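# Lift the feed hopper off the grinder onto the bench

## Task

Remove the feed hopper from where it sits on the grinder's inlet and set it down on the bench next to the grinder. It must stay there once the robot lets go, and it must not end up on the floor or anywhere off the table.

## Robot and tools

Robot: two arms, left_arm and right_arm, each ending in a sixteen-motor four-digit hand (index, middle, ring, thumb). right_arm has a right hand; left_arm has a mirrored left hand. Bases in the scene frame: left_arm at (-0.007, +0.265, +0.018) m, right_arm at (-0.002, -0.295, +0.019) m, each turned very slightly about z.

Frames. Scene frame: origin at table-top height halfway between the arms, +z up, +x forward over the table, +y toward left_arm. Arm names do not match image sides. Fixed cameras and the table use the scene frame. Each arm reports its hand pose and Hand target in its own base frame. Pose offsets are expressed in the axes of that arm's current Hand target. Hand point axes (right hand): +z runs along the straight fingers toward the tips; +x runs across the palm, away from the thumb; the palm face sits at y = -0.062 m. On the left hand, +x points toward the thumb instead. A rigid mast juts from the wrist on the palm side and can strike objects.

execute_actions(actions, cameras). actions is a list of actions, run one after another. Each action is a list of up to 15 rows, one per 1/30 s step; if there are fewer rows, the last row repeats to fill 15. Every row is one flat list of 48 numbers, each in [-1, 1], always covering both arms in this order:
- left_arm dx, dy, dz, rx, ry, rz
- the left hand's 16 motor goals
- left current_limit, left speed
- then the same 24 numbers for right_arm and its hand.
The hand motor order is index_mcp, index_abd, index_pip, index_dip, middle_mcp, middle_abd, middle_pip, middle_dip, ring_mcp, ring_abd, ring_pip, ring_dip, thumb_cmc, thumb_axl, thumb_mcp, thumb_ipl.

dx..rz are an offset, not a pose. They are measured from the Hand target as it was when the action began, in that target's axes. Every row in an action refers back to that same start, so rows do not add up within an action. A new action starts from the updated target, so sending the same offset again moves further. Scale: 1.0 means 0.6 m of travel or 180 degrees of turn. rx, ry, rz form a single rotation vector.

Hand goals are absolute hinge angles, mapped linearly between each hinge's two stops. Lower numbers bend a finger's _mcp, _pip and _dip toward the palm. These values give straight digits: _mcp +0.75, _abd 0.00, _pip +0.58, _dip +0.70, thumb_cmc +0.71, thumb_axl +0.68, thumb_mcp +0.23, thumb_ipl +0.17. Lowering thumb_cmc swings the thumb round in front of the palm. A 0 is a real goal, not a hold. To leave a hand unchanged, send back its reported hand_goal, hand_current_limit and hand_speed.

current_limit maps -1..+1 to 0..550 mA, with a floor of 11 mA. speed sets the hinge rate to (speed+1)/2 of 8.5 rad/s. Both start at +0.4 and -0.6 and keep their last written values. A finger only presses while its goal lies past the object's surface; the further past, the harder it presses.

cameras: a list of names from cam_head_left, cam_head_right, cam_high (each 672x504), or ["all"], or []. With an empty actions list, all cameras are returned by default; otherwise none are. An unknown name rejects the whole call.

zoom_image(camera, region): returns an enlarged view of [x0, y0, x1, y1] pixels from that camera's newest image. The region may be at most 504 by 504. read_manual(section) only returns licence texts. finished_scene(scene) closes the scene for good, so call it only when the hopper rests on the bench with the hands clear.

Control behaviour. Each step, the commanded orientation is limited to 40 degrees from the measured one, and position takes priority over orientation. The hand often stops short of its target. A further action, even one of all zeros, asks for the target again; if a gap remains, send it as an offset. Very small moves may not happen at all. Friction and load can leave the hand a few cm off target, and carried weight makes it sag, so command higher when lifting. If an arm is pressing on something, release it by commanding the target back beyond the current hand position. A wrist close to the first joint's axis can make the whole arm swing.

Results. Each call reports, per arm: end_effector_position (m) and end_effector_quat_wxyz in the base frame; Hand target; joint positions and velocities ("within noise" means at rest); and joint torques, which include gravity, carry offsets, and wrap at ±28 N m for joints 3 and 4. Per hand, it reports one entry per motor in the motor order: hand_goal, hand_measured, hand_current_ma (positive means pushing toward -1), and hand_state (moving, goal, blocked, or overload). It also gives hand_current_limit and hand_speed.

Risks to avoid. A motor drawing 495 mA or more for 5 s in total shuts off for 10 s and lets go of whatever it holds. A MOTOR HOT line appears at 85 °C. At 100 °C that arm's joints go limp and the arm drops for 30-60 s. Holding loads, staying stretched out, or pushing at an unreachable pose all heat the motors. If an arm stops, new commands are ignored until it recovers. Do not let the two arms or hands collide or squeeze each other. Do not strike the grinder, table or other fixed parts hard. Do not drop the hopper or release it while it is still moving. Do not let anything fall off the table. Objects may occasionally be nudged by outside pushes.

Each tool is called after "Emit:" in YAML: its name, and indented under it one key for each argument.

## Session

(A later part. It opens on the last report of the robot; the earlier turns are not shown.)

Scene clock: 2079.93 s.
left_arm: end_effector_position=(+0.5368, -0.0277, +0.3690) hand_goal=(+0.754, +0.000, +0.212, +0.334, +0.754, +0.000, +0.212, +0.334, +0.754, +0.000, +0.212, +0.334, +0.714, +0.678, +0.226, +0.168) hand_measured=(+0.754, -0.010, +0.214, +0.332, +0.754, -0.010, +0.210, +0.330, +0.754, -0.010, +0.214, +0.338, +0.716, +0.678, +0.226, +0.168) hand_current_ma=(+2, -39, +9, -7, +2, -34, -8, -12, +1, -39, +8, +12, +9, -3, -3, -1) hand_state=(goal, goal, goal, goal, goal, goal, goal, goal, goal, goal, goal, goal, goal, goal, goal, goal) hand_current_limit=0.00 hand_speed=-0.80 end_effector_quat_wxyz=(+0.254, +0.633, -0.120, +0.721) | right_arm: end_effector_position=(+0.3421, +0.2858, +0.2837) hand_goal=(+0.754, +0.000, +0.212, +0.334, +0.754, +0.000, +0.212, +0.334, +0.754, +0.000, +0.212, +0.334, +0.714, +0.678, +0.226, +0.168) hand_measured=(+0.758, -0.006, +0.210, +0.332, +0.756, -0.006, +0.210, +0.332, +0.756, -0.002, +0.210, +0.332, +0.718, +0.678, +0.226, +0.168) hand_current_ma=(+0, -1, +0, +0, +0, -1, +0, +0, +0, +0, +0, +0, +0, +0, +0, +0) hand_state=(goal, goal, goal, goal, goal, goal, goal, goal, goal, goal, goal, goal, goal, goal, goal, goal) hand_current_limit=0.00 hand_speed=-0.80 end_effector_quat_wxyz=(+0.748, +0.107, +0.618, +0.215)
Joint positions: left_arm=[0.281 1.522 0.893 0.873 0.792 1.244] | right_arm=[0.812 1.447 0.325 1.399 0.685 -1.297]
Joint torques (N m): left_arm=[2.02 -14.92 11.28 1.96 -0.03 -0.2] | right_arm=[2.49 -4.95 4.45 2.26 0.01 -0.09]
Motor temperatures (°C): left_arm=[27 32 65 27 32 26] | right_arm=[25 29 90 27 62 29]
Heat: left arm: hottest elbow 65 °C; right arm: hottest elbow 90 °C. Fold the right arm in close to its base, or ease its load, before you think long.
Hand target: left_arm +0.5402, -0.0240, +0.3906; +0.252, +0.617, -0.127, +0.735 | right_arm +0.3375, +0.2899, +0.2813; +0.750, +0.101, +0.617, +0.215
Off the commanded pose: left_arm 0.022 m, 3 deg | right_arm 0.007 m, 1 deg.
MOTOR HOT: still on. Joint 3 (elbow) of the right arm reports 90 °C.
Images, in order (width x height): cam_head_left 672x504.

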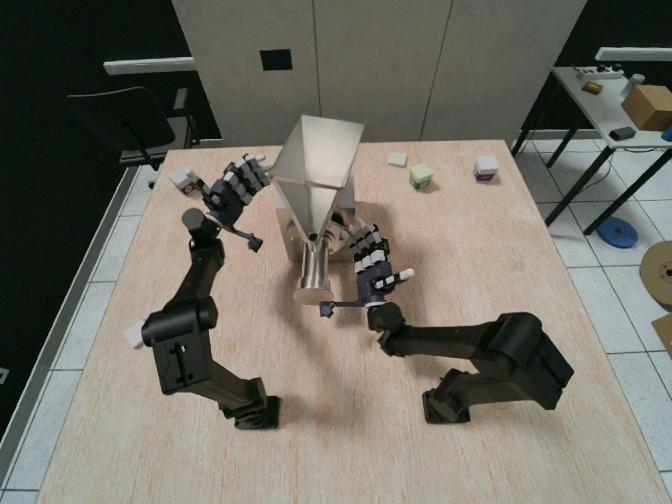

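Emit:
zoom_image:
  camera: "cam_head_left"
  region: [240, 100, 400, 260]

Emit:
execute_actions:
  actions: []
  cameras: ["all"]

Emit:
zoom_image:
  camera: "cam_head_right"
  region: [240, 100, 400, 260]

Emit:
zoom_image:
  camera: "cam_high"
  region: [280, 80, 480, 260]

Scaled by 3.150 from the camera's 672x504 image, which has a finer 960x720 frame.

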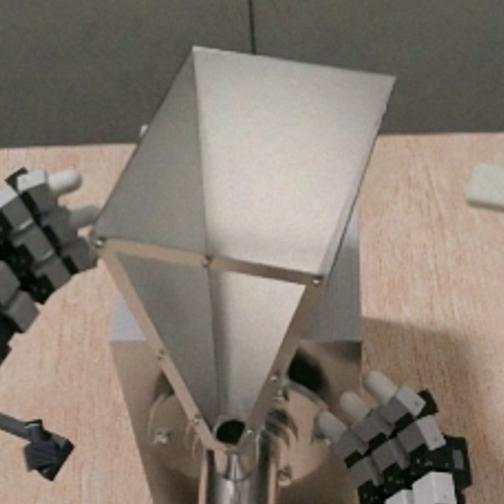

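Scene clock: 2132.80 s.
left_arm: end_effector_position=(+0.5368, -0.0277, +0.3690) hand_goal=(+0.754, +0.000, +0.212, +0.334, +0.754, +0.000, +0.212, +0.334, +0.754, +0.000, +0.212, +0.334, +0.714, +0.678, +0.226, +0.168) hand_measured=(+0.754, -0.010, +0.214, +0.332, +0.754, -0.010, +0.210, +0.330, +0.754, -0.010, +0.214, +0.338, +0.716, +0.678, +0.226, +0.168) hand_current_ma=(+2, -39, +9, -7, +2, -34, -8, -12, +1, -39, +8, +12, +9, -3, -3, -1) hand_state=(goal, goal, goal, goal, goal, goal, goal, goal, goal, goal, goal, goal, goal, goal, goal, goal) hand_current_limit=0.00 hand_speed=-0.80 end_effector_quat_wxyz=(+0.254, +0.633, -0.120, +0.721) | right_arm: end_effector_position=(+0.3422, +0.2857, +0.2837) hand_goal=(+0.754, +0.000, +0.212, +0.334, +0.754, +0.000, +0.212, +0.334, +0.754, +0.000, +0.212, +0.334, +0.714, +0.678, +0.226, +0.168) hand_measured=(+0.758, -0.006, +0.210, +0.332, +0.756, -0.006, +0.210, +0.332, +0.756, -0.002, +0.210, +0.332, +0.718, +0.678, +0.226, +0.168) hand_current_ma=(+0, -1, +0, +0, +0, -1, +0, +0, +0, +0, +0, +0, +0, +0, +0, +0) hand_state=(goal, goal, goal, goal, goal, goal, goal, goal, goal, goal, goal, goal, goal, goal, goal, goal) hand_current_limit=0.00 hand_speed=-0.80 end_effector_quat_wxyz=(+0.748, +0.108, +0.618, +0.215)
Joint positions: left_arm=[0.281 1.522 0.893 0.873 0.792 1.244] | right_arm=[0.812 1.447 0.325 1.399 0.686 -1.297]
Joint velocities: within noise
Joint torques (N m): left_arm=[1.73 -14.62 11.26 1.96 -0.04 -0.2] | right_arm=[2.49 -4.66 4.46 2.28 0.01 -0.08]
Motor temperatures (°C): left_arm=[27 32 56 26 29 26] | right_arm=[25 29 58 26 45 28]
Heat: left arm: hottest elbow 56 °C; right arm: hottest elbow 58 °C.
Hand target: left_arm +0.5402, -0.0240, +0.3906; +0.251, +0.617, -0.127, +0.735 | right_arm +0.3376, +0.2899, +0.2813; +0.750, +0.101, +0.618, +0.215
Off the commanded pose: left_arm 0.022 m, 3 deg | right_arm 0.007 m, 1 deg.
MOTOR HOT: cleared for the motors of the right arm.

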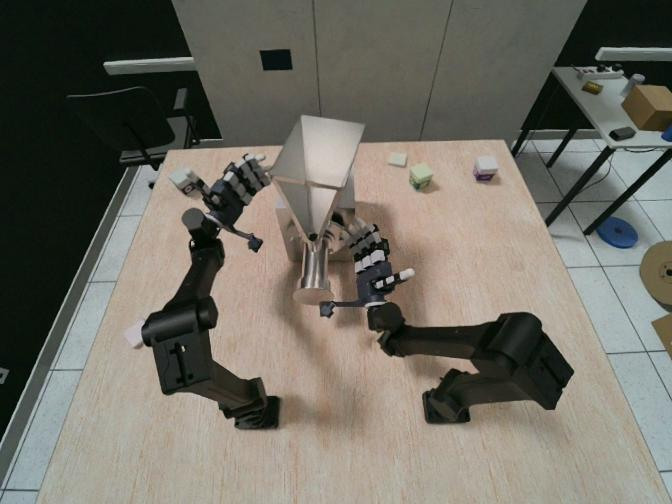

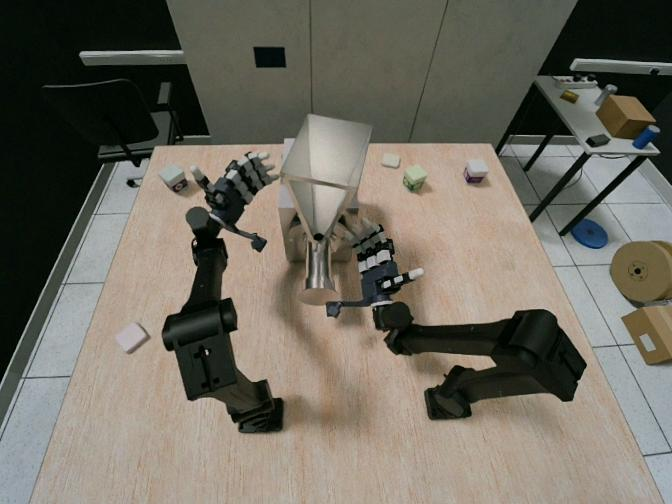

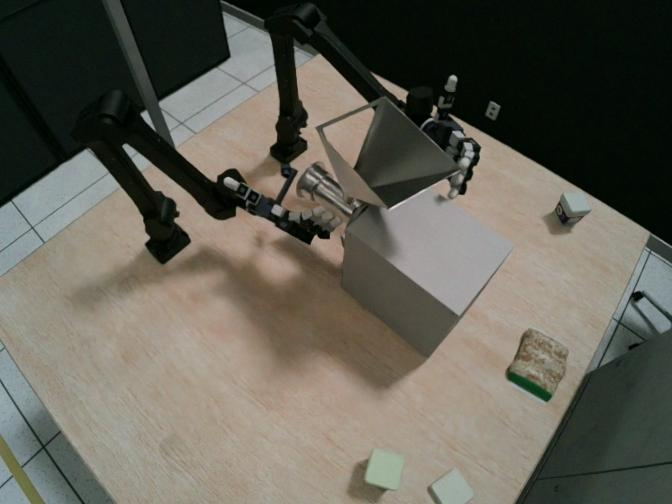

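Scaled by 3.150 from the camera's 672x504 image, which has a finer 960x720 frame.

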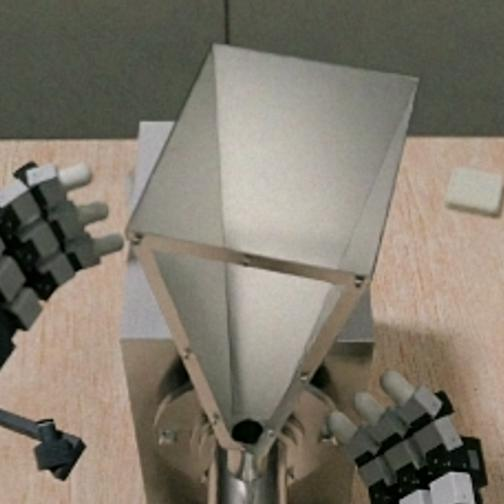

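Scaled by 2.520 from the camera's 672x504 image, which has a finer 960x720 frame.

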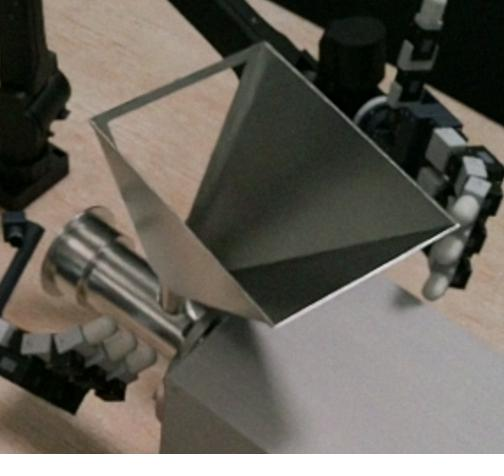

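Emit:
execute_actions:
  actions:
    - [[0.024,0.037,-0.023,-0.0068,-0.0215,-0.0201,0.753,0,0.212,0.333,0.753,0,0.212,0.333,0.753,0,0.212,0.333,0.714,0.678,0.226,0.168,0.0,-0.8,-0.08,-0.0423,-0.0138,0.0699,-0.0039,-0.0267,0.753,0,0.212,0.333,0.753,0,0.212,0.333,0.753,0,0.212,0.333,0.714,0.678,0.226,0.168,0.0,-0.8]]
    - [[0.024,0.037,-0.023,0,0,0,0.753,0,0.212,0.333,0.753,0,0.212,0.333,0.753,0,0.212,0.333,0.714,0.678,0.226,0.168,0.0,-0.8,-0.0735,0.0453,0.0268,0,0,0,0.753,0,0.212,0.333,0.753,0,0.212,0.333,0.753,0,0.212,0.333,0.714,0.678,0.226,0.168,0.0,-0.8]]
    - [[0.024,0.037,-0.023,0,0,0,0.7,0,0.212,0.333,0.7,0,0.212,0.333,0.7,0,0.212,0.333,0.714,0.678,0.226,0.168,0.0,-0.8,-0.0735,0.0453,0.0268,0,0,0,0.7,0,0.212,0.333,0.7,0,0.212,0.333,0.7,0,0.212,0.333,0.714,0.678,0.226,0.168,0.0,-0.8]]
    - [[0.024,0.037,-0.023,0,0,0,0.65,0,0.212,0.333,0.65,0,0.212,0.333,0.65,0,0.212,0.333,0.714,0.678,0.226,0.168,0.0,-0.8,-0.0735,0.0453,0.0268,0,0,0,0.65,0,0.212,0.333,0.65,0,0.212,0.333,0.65,0,0.212,0.333,0.714,0.678,0.226,0.168,0.0,-0.8]]
  cameras: ["cam_high","cam_head_left"]

Emit:
zoom_image:
  camera: "cam_high"
  region: [280, 80, 480, 260]

Scene clock: 2209.20 s.
left_arm: end_effector_position=(+0.4416, -0.0576, +0.4557) hand_goal=(+0.650, +0.000, +0.212, +0.334, +0.650, +0.000, +0.212, +0.334, +0.650, +0.000, +0.212, +0.334, +0.714, +0.678, +0.226, +0.168) hand_measured=(+0.654, -0.010, +0.214, +0.332, +0.656, -0.010, +0.210, +0.330, +0.654, -0.010, +0.214, +0.338, +0.716, +0.678, +0.226, +0.168) hand_current_ma=(+18, -39, +9, -7, +23, -34, -8, -12, +19, -38, +10, +12, +9, -3, -3, -1) hand_state=(goal, goal, goal, goal, goal, goal, goal, goal, goal, goal, goal, goal, goal, goal, goal, goal) hand_current_limit=0.00 hand_speed=-0.80 end_effector_quat_wxyz=(+0.271, +0.636, -0.132, +0.710) | right_arm: end_effector_position=(+0.3490, +0.2659, +0.4350) hand_goal=(+0.650, +0.000, +0.212, +0.334, +0.650, +0.000, +0.212, +0.334, +0.650, +0.000, +0.212, +0.334, +0.714, +0.678, +0.226, +0.168) hand_measured=(+0.658, -0.006, +0.210, +0.332, +0.660, -0.006, +0.210, +0.332, +0.660, -0.002, +0.210, +0.332, +0.718, +0.678, +0.226, +0.168) hand_current_ma=(+1, -1, +0, +0, +2, -1, +0, +0, +2, +0, +0, +0, +0, +0, +0, +0) hand_state=(goal, goal, goal, goal, goal, goal, goal, goal, goal, goal, goal, goal, goal, goal, goal, goal) hand_current_limit=0.00 hand_speed=-0.80 end_effector_quat_wxyz=(+0.739, +0.138, +0.652, +0.097)
Joint positions: left_arm=[0.282 1.143 0.804 0.574 0.837 1.235] | right_arm=[0.865 0.885 0.581 0.494 0.935 -1.385]
Joint torques (N m): left_arm=[1.61 -9.17 9.32 0.92 -0.15 -0.17] | right_arm=[0.91 -1.79 12.4 1.28 -0.14 0.24]
Motor temperatures (°C): left_arm=[27 32 51 26 27 26] | right_arm=[24 29 50 26 40 28]
Heat: left arm: hottest elbow 51 °C; right arm: hottest elbow 50 °C.
Hand target: left_arm +0.4432, -0.0552, +0.4526; +0.277, +0.642, -0.124, +0.704 | right_arm +0.3559, +0.2670, +0.4700; +0.746, +0.157, +0.636, +0.114
Off the commanded pose: left_arm 0.004 m, 1 deg | right_arm 0.036 m, 4 deg.
Images, in order (width x height): cam_head_left 672x504, cam_high 672x504.

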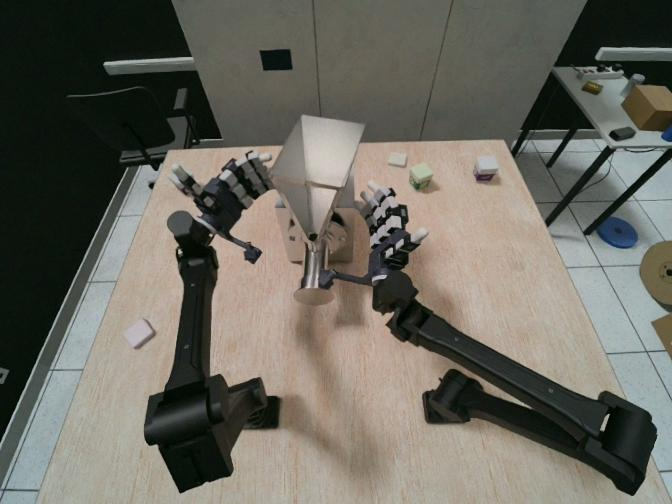

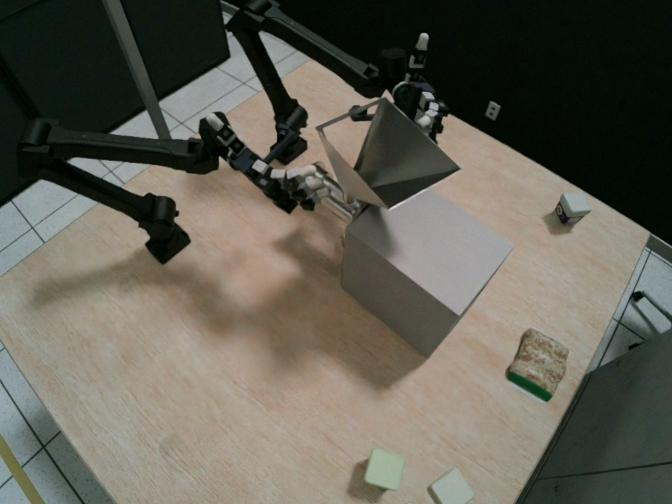

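Scaled by 2.520 from the camera's 672x504 image, which has a finer 960x720 frame.

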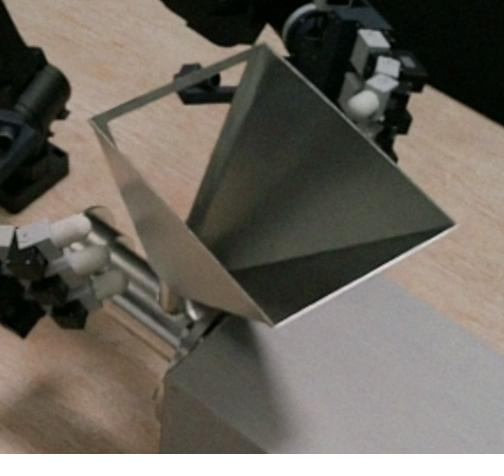

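Emit:
execute_actions:
  actions:
    - [[-0.02,0.0212,0.0043,0,0,0,0.62,0,0.212,0.333,0.62,0,0.212,0.333,0.62,0,0.212,0.333,0.714,0.678,0.226,0.168,-0.2,-0.8,0.032,0.0187,0.0095,0,0,0,0.62,0,0.212,0.333,0.62,0,0.212,0.333,0.62,0,0.212,0.333,0.714,0.678,0.226,0.168,-0.2,-0.8]]
    - [[-0.02,0.0212,0.0043,0,0,0,0.58,0,0.212,0.333,0.58,0,0.212,0.333,0.58,0,0.212,0.333,0.714,0.678,0.226,0.168,-0.2,-0.8,0.032,0.0187,0.0095,0,0,0,0.58,0,0.212,0.333,0.58,0,0.212,0.333,0.58,0,0.212,0.333,0.714,0.678,0.226,0.168,-0.2,-0.8]]
    - [[0,0,0,0,0,0,0.5,0,0.212,0.333,0.5,0,0.212,0.333,0.5,0,0.212,0.333,0.714,0.678,0.226,0.168,-0.2,-0.9,0,0,0,0,0,0,0.5,0,0.212,0.333,0.5,0,0.212,0.333,0.5,0,0.212,0.333,0.714,0.678,0.226,0.168,-0.2,-0.9]]
    - [[0,0,0,0,0,0,0.44,0,0.212,0.333,0.44,0,0.212,0.333,0.44,0,0.212,0.333,0.714,0.678,0.226,0.168,-0.2,-0.9,0,0,0,0,0,0,0.44,0,0.212,0.333,0.44,0,0.212,0.333,0.44,0,0.212,0.333,0.714,0.678,0.226,0.168,-0.2,-0.9]]
  cameras: ["cam_high","cam_head_left"]

Emit:
zoom_image:
  camera: "cam_high"
  region: [280, 80, 480, 260]

Scene clock: 2231.00 s.
left_arm: end_effector_position=(+0.4382, -0.0809, +0.4331) hand_goal=(+0.440, +0.000, +0.212, +0.334, +0.440, +0.000, +0.212, +0.334, +0.440, +0.000, +0.212, +0.334, +0.714, +0.678, +0.226, +0.168) hand_measured=(+0.446, -0.010, +0.214, +0.332, +0.446, -0.010, +0.210, +0.330, +0.446, -0.010, +0.214, +0.338, +0.716, +0.678, +0.226, +0.168) hand_current_ma=(+22, -39, +9, -7, +27, -34, -8, -12, +22, -38, +10, +12, +9, -3, -3, -1) hand_state=(goal, goal, goal, goal, goal, goal, goal, goal, goal, goal, goal, goal, goal, goal, goal, goal) hand_current_limit=-0.20 hand_speed=-0.90 end_effector_quat_wxyz=(+0.281, +0.648, -0.116, +0.698) | right_arm: end_effector_position=(+0.3737, +0.2914, +0.4043) hand_goal=(+0.440, +0.000, +0.212, +0.334, +0.440, +0.000, +0.212, +0.334, +0.440, +0.000, +0.212, +0.334, +0.714, +0.678, +0.226, +0.168) hand_measured=(+0.448, -0.006, +0.210, +0.332, +0.448, -0.006, +0.210, +0.332, +0.448, -0.002, +0.210, +0.332, +0.718, +0.678, +0.226, +0.168) hand_current_ma=(+1, -1, +0, +0, +1, -1, +0, +0, +1, +0, +0, +0, +0, +0, +0, +0) hand_state=(goal, goal, goal, goal, goal, goal, goal, goal, goal, goal, goal, goal, goal, goal, goal, goal) hand_current_limit=-0.20 hand_speed=-0.90 end_effector_quat_wxyz=(+0.735, +0.140, +0.658, +0.084)
Joint positions: left_arm=[0.217 1.126 0.738 0.574 0.769 1.235] | right_arm=[0.867 1.043 0.598 0.611 0.956 -1.383]
Joint torques (N m): left_arm=[1.2 -9.47 9.07 1.95 -0.27 -0.01] | right_arm=[2.55 -3.72 12.08 2.22 0.02 0.2]
Heat: left arm: hottest elbow 48 °C; right arm: hottest elbow 54 °C.
Hand target: left_arm +0.4340, -0.0843, +0.4346; +0.277, +0.642, -0.124, +0.704 | right_arm +0.3741, +0.3009, +0.4451; +0.746, +0.158, +0.636, +0.114
Off the commanded pose: left_arm 0.005 m, 1 deg | right_arm 0.042 m, 5 deg.
Images, in order (width x height): cam_head_left 672x504, cam_high 672x504.

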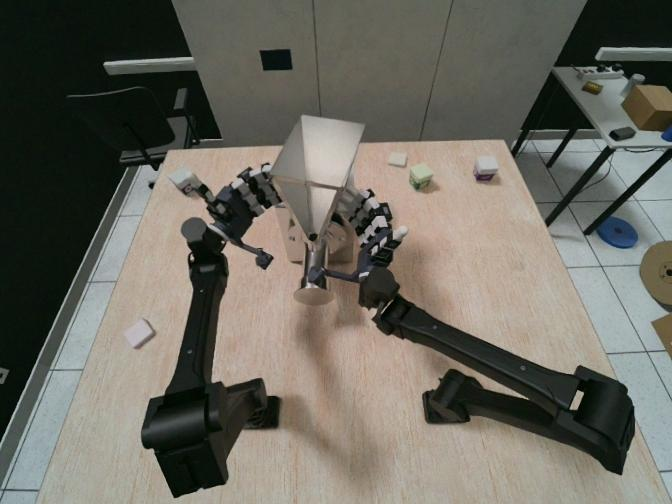

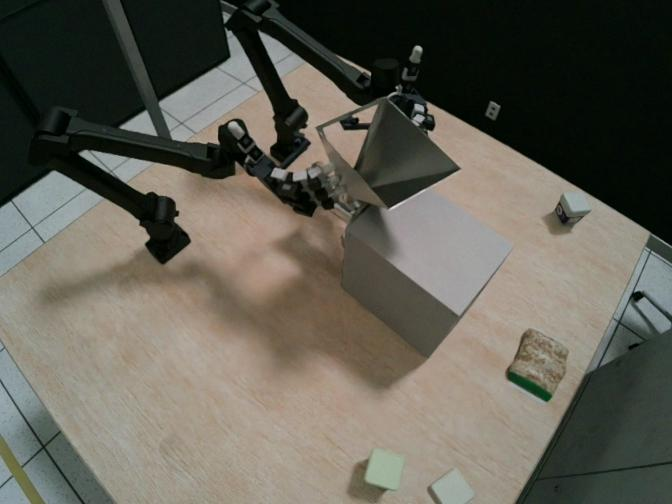

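Scaled by 2.520 from the camera's 672x504 image, which has a finer 960x720 frame.

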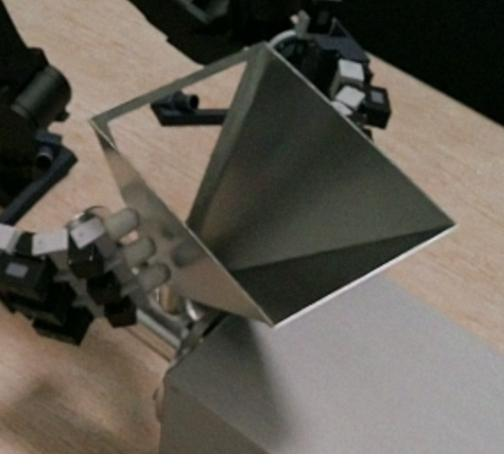

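Emit:
execute_actions:
  actions:
    - [[-0.0027,0.0127,0.003,0,0,0,0.42,0,0.212,0.333,0.42,0,0.212,0.333,0.42,0,0.212,0.333,0.714,0.678,0.226,0.168,0.0,-0.9,-0.0403,0.0308,0.0102,0,0,0,0.42,0,0.212,0.333,0.42,0,0.212,0.333,0.42,0,0.212,0.333,0.714,0.678,0.226,0.168,0.0,-0.9]]
    - [[-0.0055,0.0157,0.0175,-0.016,0,0,0.34,0,0.212,0.333,0.34,0,0.212,0.333,0.34,0,0.212,0.333,0.714,0.678,0.226,0.168,0.3,-0.9,0.0085,0.014,0.0175,-0.016,0,0,0.25,0,0.212,0.333,0.25,0,0.212,0.333,0.25,0,0.212,0.333,0.714,0.678,0.226,0.168,0.3,-0.9]]
    - [[-0.0055,0.0157,0.0175,-0.016,0,0,0.28,0,0.212,0.333,0.28,0,0.212,0.333,0.28,0,0.212,0.333,0.714,0.678,0.226,0.168,0.5,-0.9,0.0085,0.014,0.0175,-0.016,0,0,0.12,0,0.212,0.333,0.12,0,0.212,0.333,0.12,0,0.212,0.333,0.714,0.678,0.226,0.168,0.5,-0.9]]
    - [[0.0487,0.009,0.0072,0,0.01,0.01,0.24,0,0.212,0.333,0.24,0,0.212,0.333,0.24,0,0.212,0.333,0.714,0.678,0.226,0.168,0.55,-0.9,-0.0457,0.019,0.007,0,-0.01,0.015,0.02,0,0.212,0.333,0.02,0,0.212,0.333,0.02,0,0.212,0.333,0.714,0.678,0.226,0.168,0.55,-0.9]]
    - [[0.0487,0.009,0.0072,0,0.01,0.01,0.2,0,0.212,0.333,0.2,0,0.212,0.333,0.2,0,0.212,0.333,0.714,0.678,0.226,0.168,0.55,-0.9,-0.0457,0.019,0.007,0,-0.01,0.015,-0.05,0,0.212,0.333,-0.05,0,0.212,0.333,-0.05,0,0.212,0.333,0.714,0.678,0.226,0.168,0.55,-0.9]]
  cameras: ["cam_high","cam_head_left"]

Scene clock: 2265.10 s.
left_arm: end_effector_position=(+0.4560, -0.0778, +0.4312) hand_goal=(+0.200, +0.000, +0.212, +0.334, +0.200, +0.000, +0.212, +0.334, +0.200, +0.000, +0.212, +0.334, +0.714, +0.678, +0.226, +0.168) hand_measured=(+0.260, +0.010, +0.202, +0.316, +0.246, -0.008, +0.216, +0.332, +0.228, -0.006, +0.216, +0.334, +0.716, +0.678, +0.226, +0.168) hand_current_ma=(+293, +33, -43, -73, +225, -31, +16, -9, +130, -19, +20, +1, +9, -3, -3, -1) hand_state=(blocked, goal, goal, goal, blocked, goal, goal, goal, blocked, goal, goal, goal, goal, goal, goal, goal) hand_current_limit=0.55 hand_speed=-0.90 end_effector_quat_wxyz=(+0.286, +0.653, -0.088, +0.695) | right_arm: end_effector_position=(+0.4084, +0.2772, +0.4194) hand_goal=(-0.050, +0.000, +0.212, +0.334, -0.050, +0.000, +0.212, +0.334, -0.050, +0.000, +0.212, +0.334, +0.714, +0.678, +0.226, +0.168) hand_measured=(+0.012, -0.012, +0.230, +0.338, +0.080, -0.020, +0.236, +0.344, +0.120, -0.022, +0.222, +0.320, +0.718, +0.678, +0.226, +0.168) hand_current_ma=(+66, -2, +5, +0, +286, -5, +9, +2, +426, -6, +2, -3, +0, +0, +0, +0) hand_state=(blocked, goal, goal, goal, blocked, goal, blocked, goal, blocked, blocked, goal, goal, goal, goal, goal, goal) hand_current_limit=0.55 hand_speed=-0.90 end_effector_quat_wxyz=(+0.738, +0.139, +0.658, +0.053)
Joint positions: left_arm=[0.203 1.163 0.753 0.585 0.72 1.199] | right_arm=[0.774 1.064 0.666 0.554 0.904 -1.413]
Joint torques (N m): left_arm=[-3.49 -13.57 15.84 1.88 1.82 0.19] | right_arm=[5.6 -5.71 18.18 2.7 -2.76 0.79]
Motor temperatures (°C): left_arm=[27 31 47 26 27 26] | right_arm=[24 28 60 26 39 28]
Heat: left arm: hottest elbow 47 °C; right arm: hottest elbow 60 °C.
Hand target: left_arm +0.4354, -0.1201, +0.4946; +0.292, +0.600, -0.169, +0.726 | right_arm +0.3961, +0.3257, +0.5352; +0.765, +0.154, +0.599, +0.178
Off the commanded pose: left_arm 0.079 m, 12 deg | right_arm 0.126 m, 16 deg.
Images, in order (width x height): cam_head_left 672x504, cam_high 672x504.

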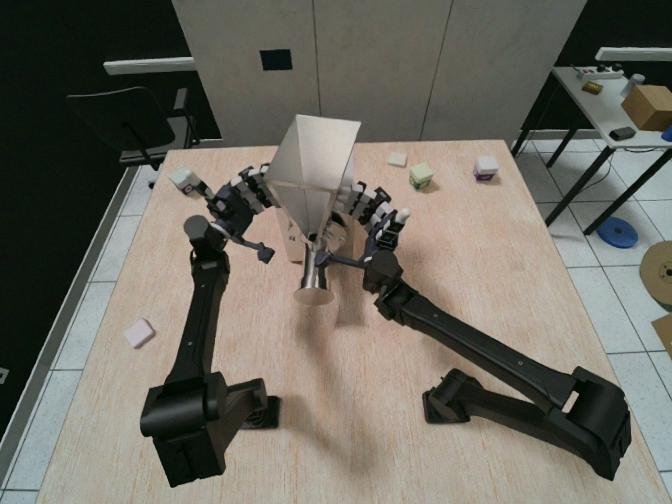

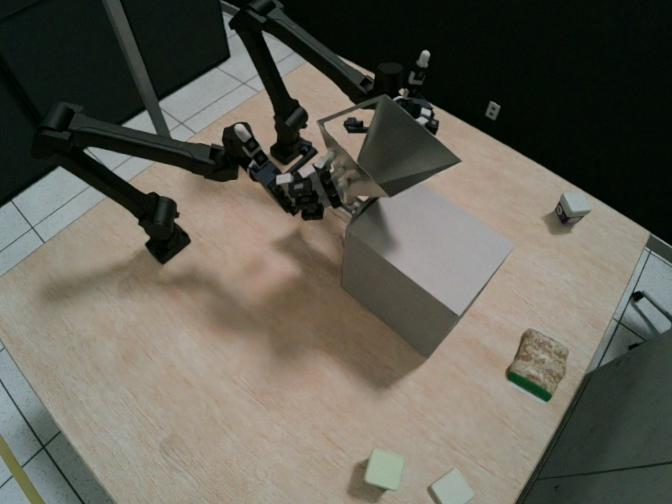

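Emit:
execute_actions:
  actions:
    - [[0.0487,0.009,0.0072,0,0,0.01,0.15,0,0.212,0.333,0.13,0,0.212,0.333,0.11,0,0.212,0.333,0.714,0.678,0.226,0.168,0.6,-0.9,-0.0457,0.019,0.007,0,0,-0.01,-0.2,0,0.212,0.333,-0.12,0,0.212,0.333,-0.1,0,0.212,0.333,0.714,0.678,0.226,0.168,0.6,-0.8]]
    - [[-0.0053,0.0238,0.0057,0,0,0,0.13,0,0.212,0.333,0.12,0,0.212,0.333,0.1,0,0.212,0.333,0.714,0.678,0.226,0.168,0.6,-0.9,-0.0102,-0.0222,-0.0058,0,0,0,-0.2,0,0.212,0.333,-0.15,0,0.212,0.333,-0.15,0,0.212,0.333,0.714,0.678,0.226,0.168,0.6,-0.8]]
    - [[0.0106,-0.0476,-0.0114,0,0,0,0.13,0,0.212,0.333,0.12,0,0.212,0.333,0.1,0,0.212,0.333,0.714,0.678,0.226,0.168,0.6,-0.9,0.0204,0.0444,0.0116,0,0,0,-0.2,0,0.212,0.333,-0.15,0,0.212,0.333,-0.15,0,0.212,0.333,0.714,0.678,0.226,0.168,0.6,-0.8]]
    - [[-0.0053,0.0238,0.0057,0,0,0,0.13,0,0.212,0.333,0.12,0,0.212,0.333,0.1,0,0.212,0.333,0.714,0.678,0.226,0.168,0.6,-0.9,-0.0102,-0.0222,-0.0058,0,0,0,-0.2,0,0.212,0.333,-0.15,0,0.212,0.333,-0.15,0,0.212,0.333,0.714,0.678,0.226,0.168,0.6,-0.8]]
  cameras: ["cam_high","cam_head_left"]

Emit:
zoom_image:
  camera: "cam_high"
  region: [280, 80, 480, 260]

Emit:
zoom_image:
  camera: "cam_head_left"
  region: [240, 100, 400, 260]

Scene clock: 2279.37 s.
left_arm: end_effector_position=(+0.4608, -0.0781, +0.4439) hand_goal=(+0.130, +0.000, +0.212, +0.334, +0.120, +0.000, +0.212, +0.334, +0.100, +0.000, +0.212, +0.334, +0.714, +0.678, +0.226, +0.168) hand_measured=(+0.218, -0.072, +0.242, +0.332, +0.178, -0.020, +0.228, +0.338, +0.104, -0.012, +0.214, +0.338, +0.716, +0.678, +0.226, +0.168) hand_current_ma=(+440, -286, +134, -6, +278, -76, +68, +16, +19, -44, +10, +12, +9, -3, -3, -1) hand_state=(blocked, blocked, blocked, goal, blocked, blocked, goal, goal, goal, goal, goal, goal, goal, goal, goal, goal) hand_current_limit=0.60 hand_speed=-0.90 end_effector_quat_wxyz=(+0.269, +0.663, -0.103, +0.691) | right_arm: end_effector_position=(+0.4170, +0.2682, +0.4325) hand_goal=(-0.200, +0.000, +0.212, +0.334, -0.150, +0.000, +0.212, +0.334, -0.150, +0.000, +0.212, +0.334, +0.714, +0.678, +0.226, +0.168) hand_measured=(-0.106, -0.076, +0.218, +0.322, -0.056, -0.046, +0.218, +0.326, -0.146, -0.012, +0.214, +0.336, +0.718, +0.678, +0.226, +0.168) hand_current_ma=(+150, -68, +1, -2, +153, -26, +0, -1, +0, -2, +0, +0, +0, +0, +0, +0) hand_state=(blocked, blocked, goal, goal, blocked, blocked, goal, goal, goal, goal, goal, goal, goal, goal, goal, goal) hand_current_limit=0.60 hand_speed=-0.80 end_effector_quat_wxyz=(+0.730, +0.133, +0.670, +0.025)
Joint positions: left_arm=[0.208 1.146 0.808 0.471 0.729 1.266] | right_arm=[0.749 1.031 0.715 0.425 0.907 -1.428]
Joint torques (N m): left_arm=[-3.6 -14.86 16.4 2.55 1.8 -0.14] | right_arm=[6.71 -6.53 18.47 3.64 -3.03 0.72]
Motor temperatures (°C): left_arm=[27 31 49 26 29 26] | right_arm=[25 29 65 26 49 28]
Heat: left arm: hottest elbow 49 °C; right arm: hottest elbow 65 °C.
Hand target: left_arm +0.4321, -0.1204, +0.5245; +0.280, +0.597, -0.178, +0.730 | right_arm +0.3931, +0.3233, +0.5650; +0.768, +0.145, +0.602, +0.166
Off the commanded pose: left_arm 0.095 m, 12 deg | right_arm 0.145 m, 19 deg.
Images, in order (width x height): cam_head_left 672x504, cam_high 672x504.

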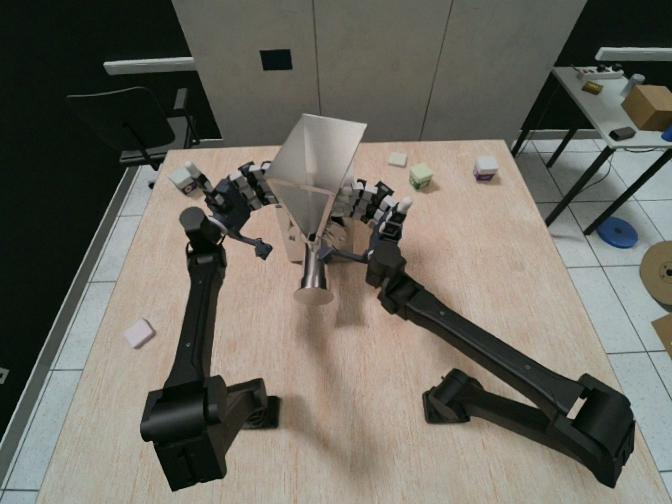

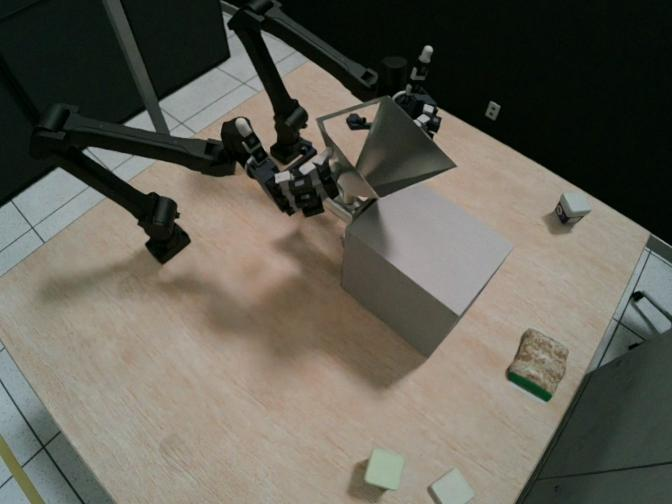

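Scaled by 2.520 from the camera's 672x504 image, which has a finer 960x720 frame.

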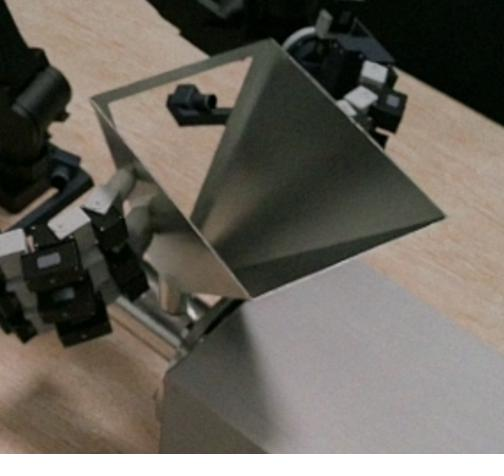

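Scaled by 3.150 from the camera's 672x504 image, which has a finer 960x720 frame.

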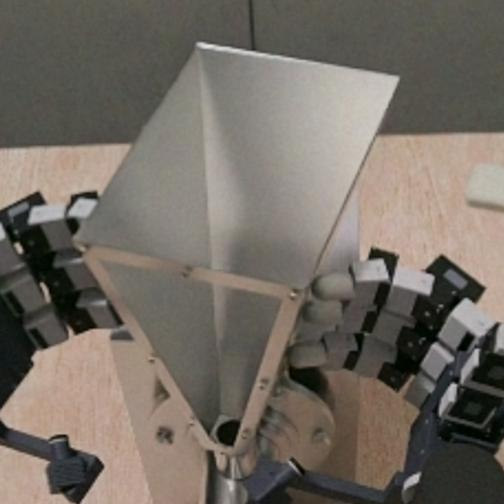

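Emit:
execute_actions:
  actions:
    - [[-0.04,-0.01,0,0,0,0,0.4,0,0.212,0.333,0.4,0,0.212,0.333,0.4,0,0.212,0.333,0.714,0.678,0.226,0.168,0.0,-0.7,0.08,-0.03,0,0,0,-0.02,0.3,0,0.212,0.333,0.3,0,0.212,0.333,0.3,0,0.212,0.333,0.714,0.678,0.226,0.168,0.0,-0.6]]
    - [[-0.05,-0.05,0,0,0,0,0.7,0,0.212,0.333,0.7,0,0.212,0.333,0.7,0,0.212,0.333,0.714,0.678,0.226,0.168,0.0,-0.6,0.08,-0.08,0,0,0,0,0.7,0,0.212,0.333,0.7,0,0.212,0.333,0.7,0,0.212,0.333,0.714,0.678,0.226,0.168,0.0,-0.5]]
    - [[-0.06,-0.07,0,0,0,0,0.753,0,0.212,0.333,0.753,0,0.212,0.333,0.753,0,0.212,0.333,0.714,0.678,0.226,0.168,0.0,-0.8,0.09,-0.1,-0.05,0,0,0,0.753,0,0.212,0.333,0.753,0,0.212,0.333,0.753,0,0.212,0.333,0.714,0.678,0.226,0.168,0.0,-0.8]]
    - [[-0.06,-0.07,-0.08,0,0,0,0.753,0,0.212,0.333,0.753,0,0.212,0.333,0.753,0,0.212,0.333,0.714,0.678,0.226,0.168,0.0,-0.8,0.09,-0.09,-0.09,0,0,0,0.753,0,0.212,0.333,0.753,0,0.212,0.333,0.753,0,0.212,0.333,0.714,0.678,0.226,0.168,0.0,-0.8]]
    - [[-0.05,-0.07,-0.1,0,0,0,0.753,0,0.212,0.333,0.753,0,0.212,0.333,0.753,0,0.212,0.333,0.714,0.678,0.226,0.168,0.0,-0.8,0.06,-0.05,-0.09,0,0,0,0.753,0,0.212,0.333,0.753,0,0.212,0.333,0.753,0,0.212,0.333,0.714,0.678,0.226,0.168,0.0,-0.8]]
  cameras: ["all"]

Scene clock: 2294.60 s.
left_arm: end_effector_position=(+0.4697, +0.0419, +0.3374) hand_goal=(+0.754, +0.000, +0.212, +0.334, +0.754, +0.000, +0.212, +0.334, +0.754, +0.000, +0.212, +0.334, +0.714, +0.678, +0.226, +0.168) hand_measured=(+0.754, -0.012, +0.210, +0.332, +0.754, -0.010, +0.210, +0.330, +0.754, -0.012, +0.214, +0.338, +0.716, +0.678, +0.226, +0.168) hand_current_ma=(-1, -43, -7, -10, -1, -38, -7, -12, -1, -43, +6, +12, +5, -3, -3, -1) hand_state=(goal, goal, goal, goal, goal, goal, goal, goal, goal, goal, goal, goal, goal, goal, goal, goal) hand_current_limit=0.00 hand_speed=-0.80 end_effector_quat_wxyz=(+0.271, +0.599, -0.179, +0.732) | right_arm: end_effector_position=(+0.3328, +0.2217, +0.2392) hand_goal=(+0.754, +0.000, +0.212, +0.334, +0.754, +0.000, +0.212, +0.334, +0.754, +0.000, +0.212, +0.334, +0.714, +0.678, +0.226, +0.168) hand_measured=(+0.756, -0.008, +0.210, +0.332, +0.756, -0.008, +0.210, +0.332, +0.756, -0.002, +0.210, +0.332, +0.718, +0.678, +0.226, +0.168) hand_current_ma=(+0, -1, +0, +0, +0, -1, +0, +0, +0, +0, +0, +0, +0, +0, +0, +0) hand_state=(goal, goal, goal, goal, goal, goal, goal, goal, goal, goal, goal, goal, goal, goal, goal, goal) hand_current_limit=0.00 hand_speed=-0.80 end_effector_quat_wxyz=(+0.753, +0.119, +0.635, +0.126)
Joint positions: left_arm=[0.489 1.608 0.827 1.269 1.084 1.068] | right_arm=[0.74 1.489 0.175 1.542 0.747 -1.376]
Joint torques (N m): left_arm=[1.2 -13.51 7.13 1.42 -0.36 -0.22] | right_arm=[2.61 -3.9 3.1 2.28 0.02 0.21]
Motor temperatures (°C): left_arm=[27 31 53 26 29 26] | right_arm=[25 29 74 26 54 28]
Heat: left arm: hottest elbow 53 °C; right arm: hottest elbow 74 °C.
Hand target: left_arm +0.4697, +0.0394, +0.3368; +0.280, +0.597, -0.178, +0.730 | right_arm +0.3270, +0.2236, +0.2398; +0.773, +0.125, +0.606, +0.141
Off the commanded pose: left_arm 0.003 m, 1 deg | right_arm 0.006 m, 4 deg.
joint sent to its limit (right arm) — joint 4 (wrist pitch), upper limit. The joint targets are off in orientation, not in position.

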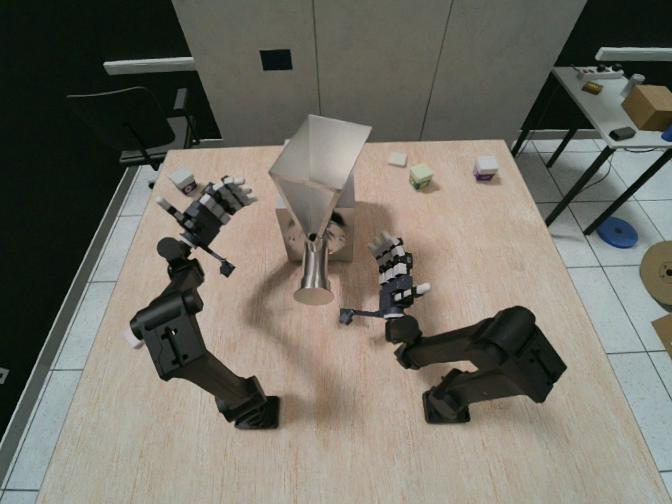

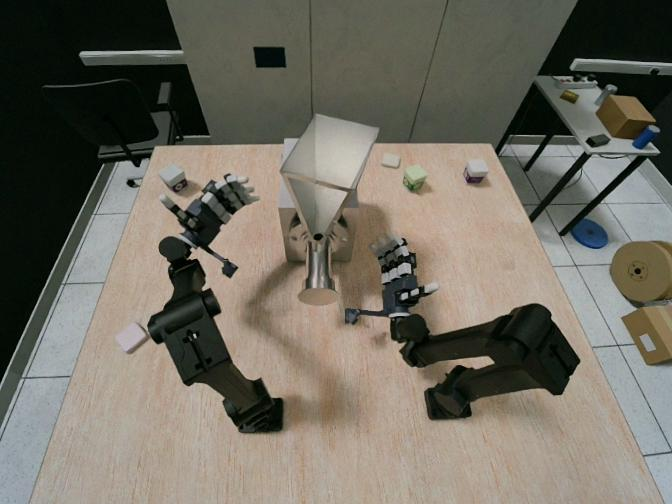

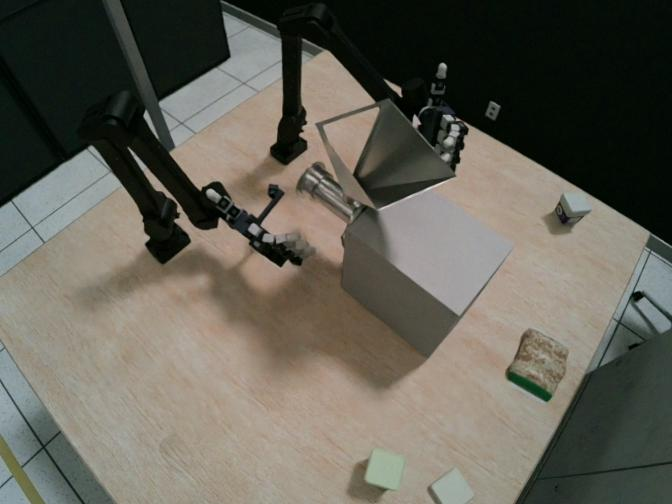

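Emit:
zoom_image:
  camera: "cam_head_left"
  region: [290, 215, 340, 265]

Emit:
zoom_image:
  camera: "cam_head_right"
  region: [290, 215, 340, 265]

Emit:
zoom_image:
  camera: "cam_high"
  region: [330, 185, 380, 235]

Emit:
zoom_image:
  camera: "cam_high"
  region: [290, 80, 480, 250]

Scaled by 10.080 from the camera's 672x504 image, which has a finer 960x720 frame.

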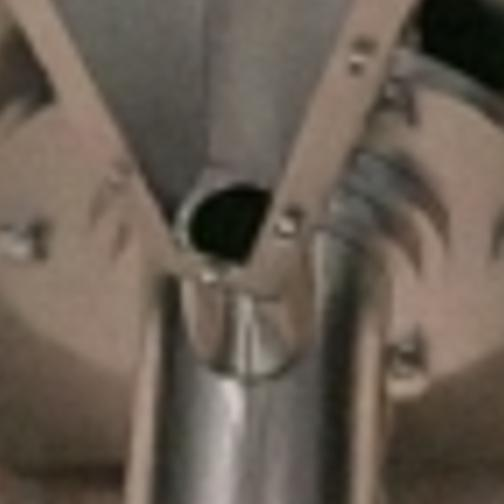

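Scaled by 10.080 from the camera's 672x504 image, which has a finer 960x720 frame.

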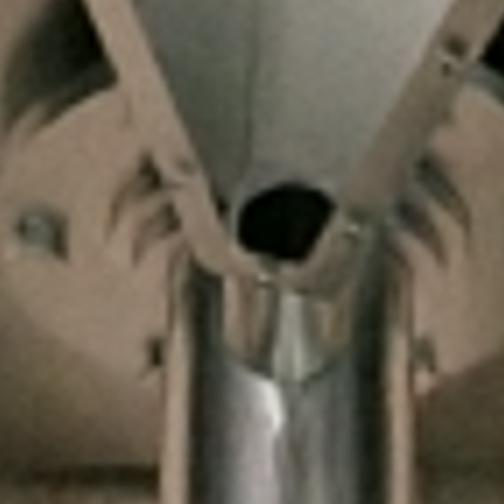

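Scaled by 10.080 from the camera's 672x504 image, which has a finer 960x720 frame.

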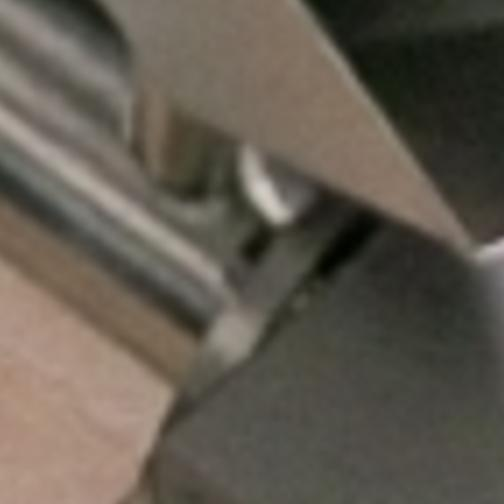

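Scaled by 2.653 from the camera's 672x504 image, which has a finer 960x720 frame.

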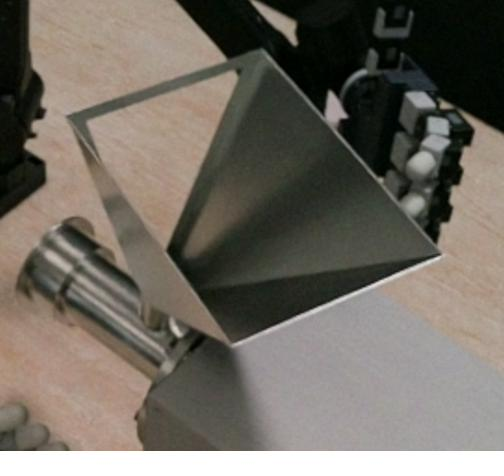

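Emit:
execute_actions:
  actions:
    - [[0.0325,-0.0307,-0.0192,0,0,0,0.959,0,0.358,0.623,0.959,0,-0.007,0.435,0.959,0,-0.153,0.29,0.714,0.678,0.226,0.168,0.0,-0.7,-0.0813,-0.1017,0.0223,0,0,0,0.959,0,0.358,0.623,0.959,0,0.066,0.478,0.959,0,-0.109,0.377,0.714,0.678,0.226,0.168,0.0,-0.7]]
    - [[0.0325,-0.0307,-0.0192,0,0,0,0.959,0,0.358,0.623,0.959,0,-0.007,0.435,0.959,0,-0.153,0.29,0.714,0.678,0.226,0.168,0.0,-0.7,-0.0813,-0.1017,0.0223,0,0,0,0.959,0,0.358,0.623,0.959,0,0.066,0.478,0.959,0,-0.109,0.377,0.714,0.678,0.226,0.168,0.0,-0.7]]
    - [[0,0,0,-0.0232,-0.0178,-0.1006,0.959,0,0.358,0.623,0.959,0,-0.007,0.435,0.959,0,-0.153,0.29,0.714,0.678,0.226,0.168,0.0,-0.7,-0.0813,-0.1017,0.0223,0,0,0,0.959,0,0.358,0.623,0.959,0,0.066,0.478,0.959,0,-0.109,0.377,0.714,0.678,0.226,0.168,0.0,-0.7]]
    - [[0,0,0,-0.0232,-0.0178,-0.1006,0.959,0,0.358,0.623,0.959,0,-0.007,0.435,0.959,0,-0.153,0.29,0.714,0.678,0.226,0.168,0.0,-0.7,-0.0813,-0.1017,0.0223,0,0,0,0.959,0,0.358,0.623,0.959,0,0.066,0.478,0.959,0,-0.109,0.377,0.714,0.678,0.226,0.168,0.0,-0.7]]
    - [[0,0,0,-0.0232,-0.0178,-0.1006,0.959,0,0.358,0.623,0.959,0,-0.007,0.435,0.959,0,-0.153,0.29,0.714,0.678,0.226,0.168,0.0,-0.7,0,0,0,-0.0506,0.0701,0.0712,0.959,0,0.358,0.623,0.959,0,0.066,0.478,0.959,0,-0.109,0.377,0.714,0.678,0.226,0.168,0.0,-0.7]]
    - [[0,0,0,-0.0232,-0.0178,-0.1006,0.959,0,0.358,0.623,0.959,0,-0.007,0.435,0.959,0,-0.153,0.29,0.714,0.678,0.226,0.168,0.0,-0.7,0,0,0,-0.0506,0.0701,0.0712,0.959,0,0.358,0.623,0.959,0,0.066,0.478,0.959,0,-0.109,0.377,0.714,0.678,0.226,0.168,0.0,-0.7]]
    - [[0,0,0,-0.0232,-0.0178,-0.1006,0.959,0,0.358,0.623,0.959,0,-0.007,0.435,0.959,0,-0.153,0.29,0.714,0.678,0.226,0.168,0.0,-0.7,0,0,0,-0.0506,0.0701,0.0712,0.959,0,0.358,0.623,0.959,0,0.066,0.478,0.959,0,-0.109,0.377,0.714,0.678,0.226,0.168,0.0,-0.7]]
  cameras: ["cam_high","cam_head_left"]

Scene clock: 2541.50 s.
left_arm: end_effector_position=(+0.4717, +0.0937, +0.3648) hand_goal=(+0.960, +0.000, +0.358, +0.624, +0.960, +0.000, -0.006, +0.436, +0.960, +0.000, -0.152, +0.290, +0.714, +0.678, +0.226, +0.168) hand_measured=(+0.968, -0.004, +0.358, +0.622, +0.968, -0.002, -0.004, +0.434, +0.966, -0.004, -0.150, +0.294, +0.722, +0.678, +0.226, +0.168) hand_current_ma=(+33, -11, +0, -9, +38, -10, +10, -11, +29, -11, +9, +12, +32, -3, -3, -1) hand_state=(goal, goal, goal, goal, goal, goal, goal, goal, goal, goal, goal, goal, goal, goal, goal, goal) hand_current_limit=0.00 hand_speed=-0.70 end_effector_quat_wxyz=(+0.707, +0.626, +0.228, +0.237) | right_arm: end_effector_position=(+0.3393, -0.0612, +0.3208) hand_goal=(+0.960, +0.000, +0.358, +0.624, +0.960, +0.000, +0.066, +0.478, +0.960, +0.000, -0.108, +0.378, +0.714, +0.678, +0.226, +0.168) hand_measured=(+0.968, -0.006, +0.358, +0.622, +0.968, -0.006, +0.068, +0.476, +0.968, -0.002, -0.106, +0.376, +0.722, +0.678, +0.226, +0.168) hand_current_ma=(+1, +0, +0, +0, +1, +0, +0, +0, +1, +0, +0, +0, +1, +0, +0, +0) hand_state=(goal, goal, goal, goal, goal, goal, goal, goal, goal, goal, goal, goal, goal, goal, goal, goal) hand_current_limit=0.00 hand_speed=-0.70 end_effector_quat_wxyz=(+0.530, +0.092, +0.699, +0.472)
Joint positions: left_arm=[0.532 1.603 0.734 1.546 1.39 -0.696] | right_arm=[-0.717 1.187 0.408 0.804 -1.313 -0.687]
Joint torques (N m): left_arm=[0.85 -13.63 5.67 0.99 -0.95 -0.03] | right_arm=[1.67 -5.01 5.5 1.72 0.23 -0.15]
Motor temperatures (°C): left_arm=[27 31 40 26 26 26] | right_arm=[24 28 46 26 34 28]
Heat: left arm: hottest elbow 40 °C; right arm: hottest elbow 46 °C.
Hand target: left_arm +0.4698, +0.0895, +0.3668; +0.779, +0.577, +0.146, +0.196 | right_arm +0.3346, -0.0566, +0.3216; +0.538, +0.082, +0.698, +0.464 (last step not sent: back at the drive's target)
Off the commanded pose: left_arm 0.005 m, 15 deg | right_arm 0.027 m, 12 deg.
joint sent to its limit (left arm) — joint 4 (wrist pitch), upper limit. The joint targets are off in orientation, not in position.
pose unreachable (right arm): on one or more control steps of this call, first in action 6 (counted from 0), this arm could not follow its commanded pose, so it was not sent that pose on those steps. It may still have moved: this result reports where it is.
cause: moving toward the commanded pose would bring two parts of the arm too close to each other (joints 4 (wrist pitch) to 6 (wrist roll) lie between them).
Images, in order (width x height): cam_head_left 672x504, cam_high 672x504.

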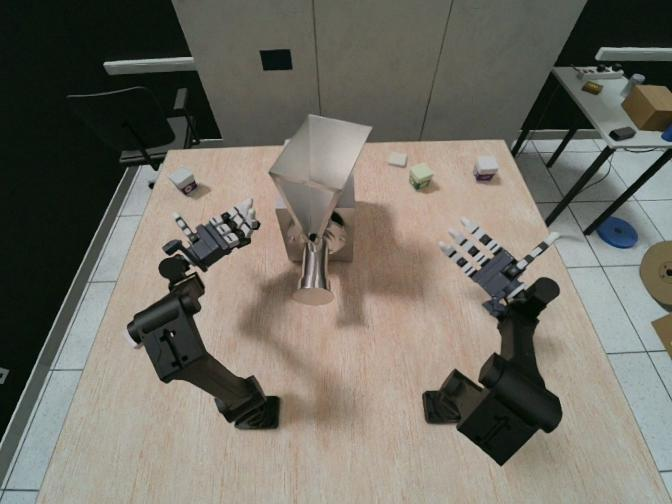

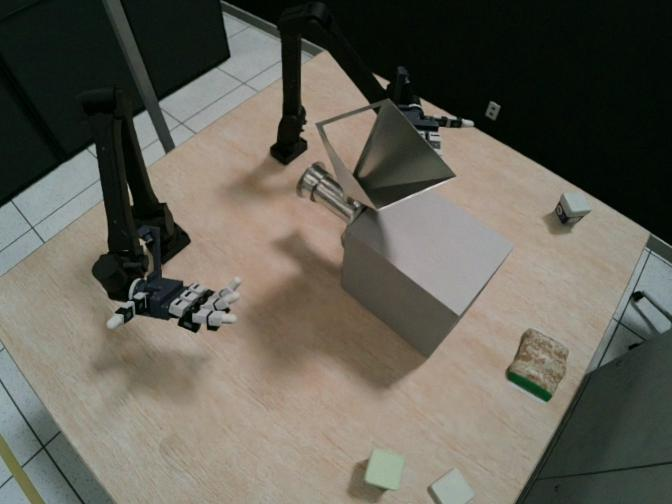

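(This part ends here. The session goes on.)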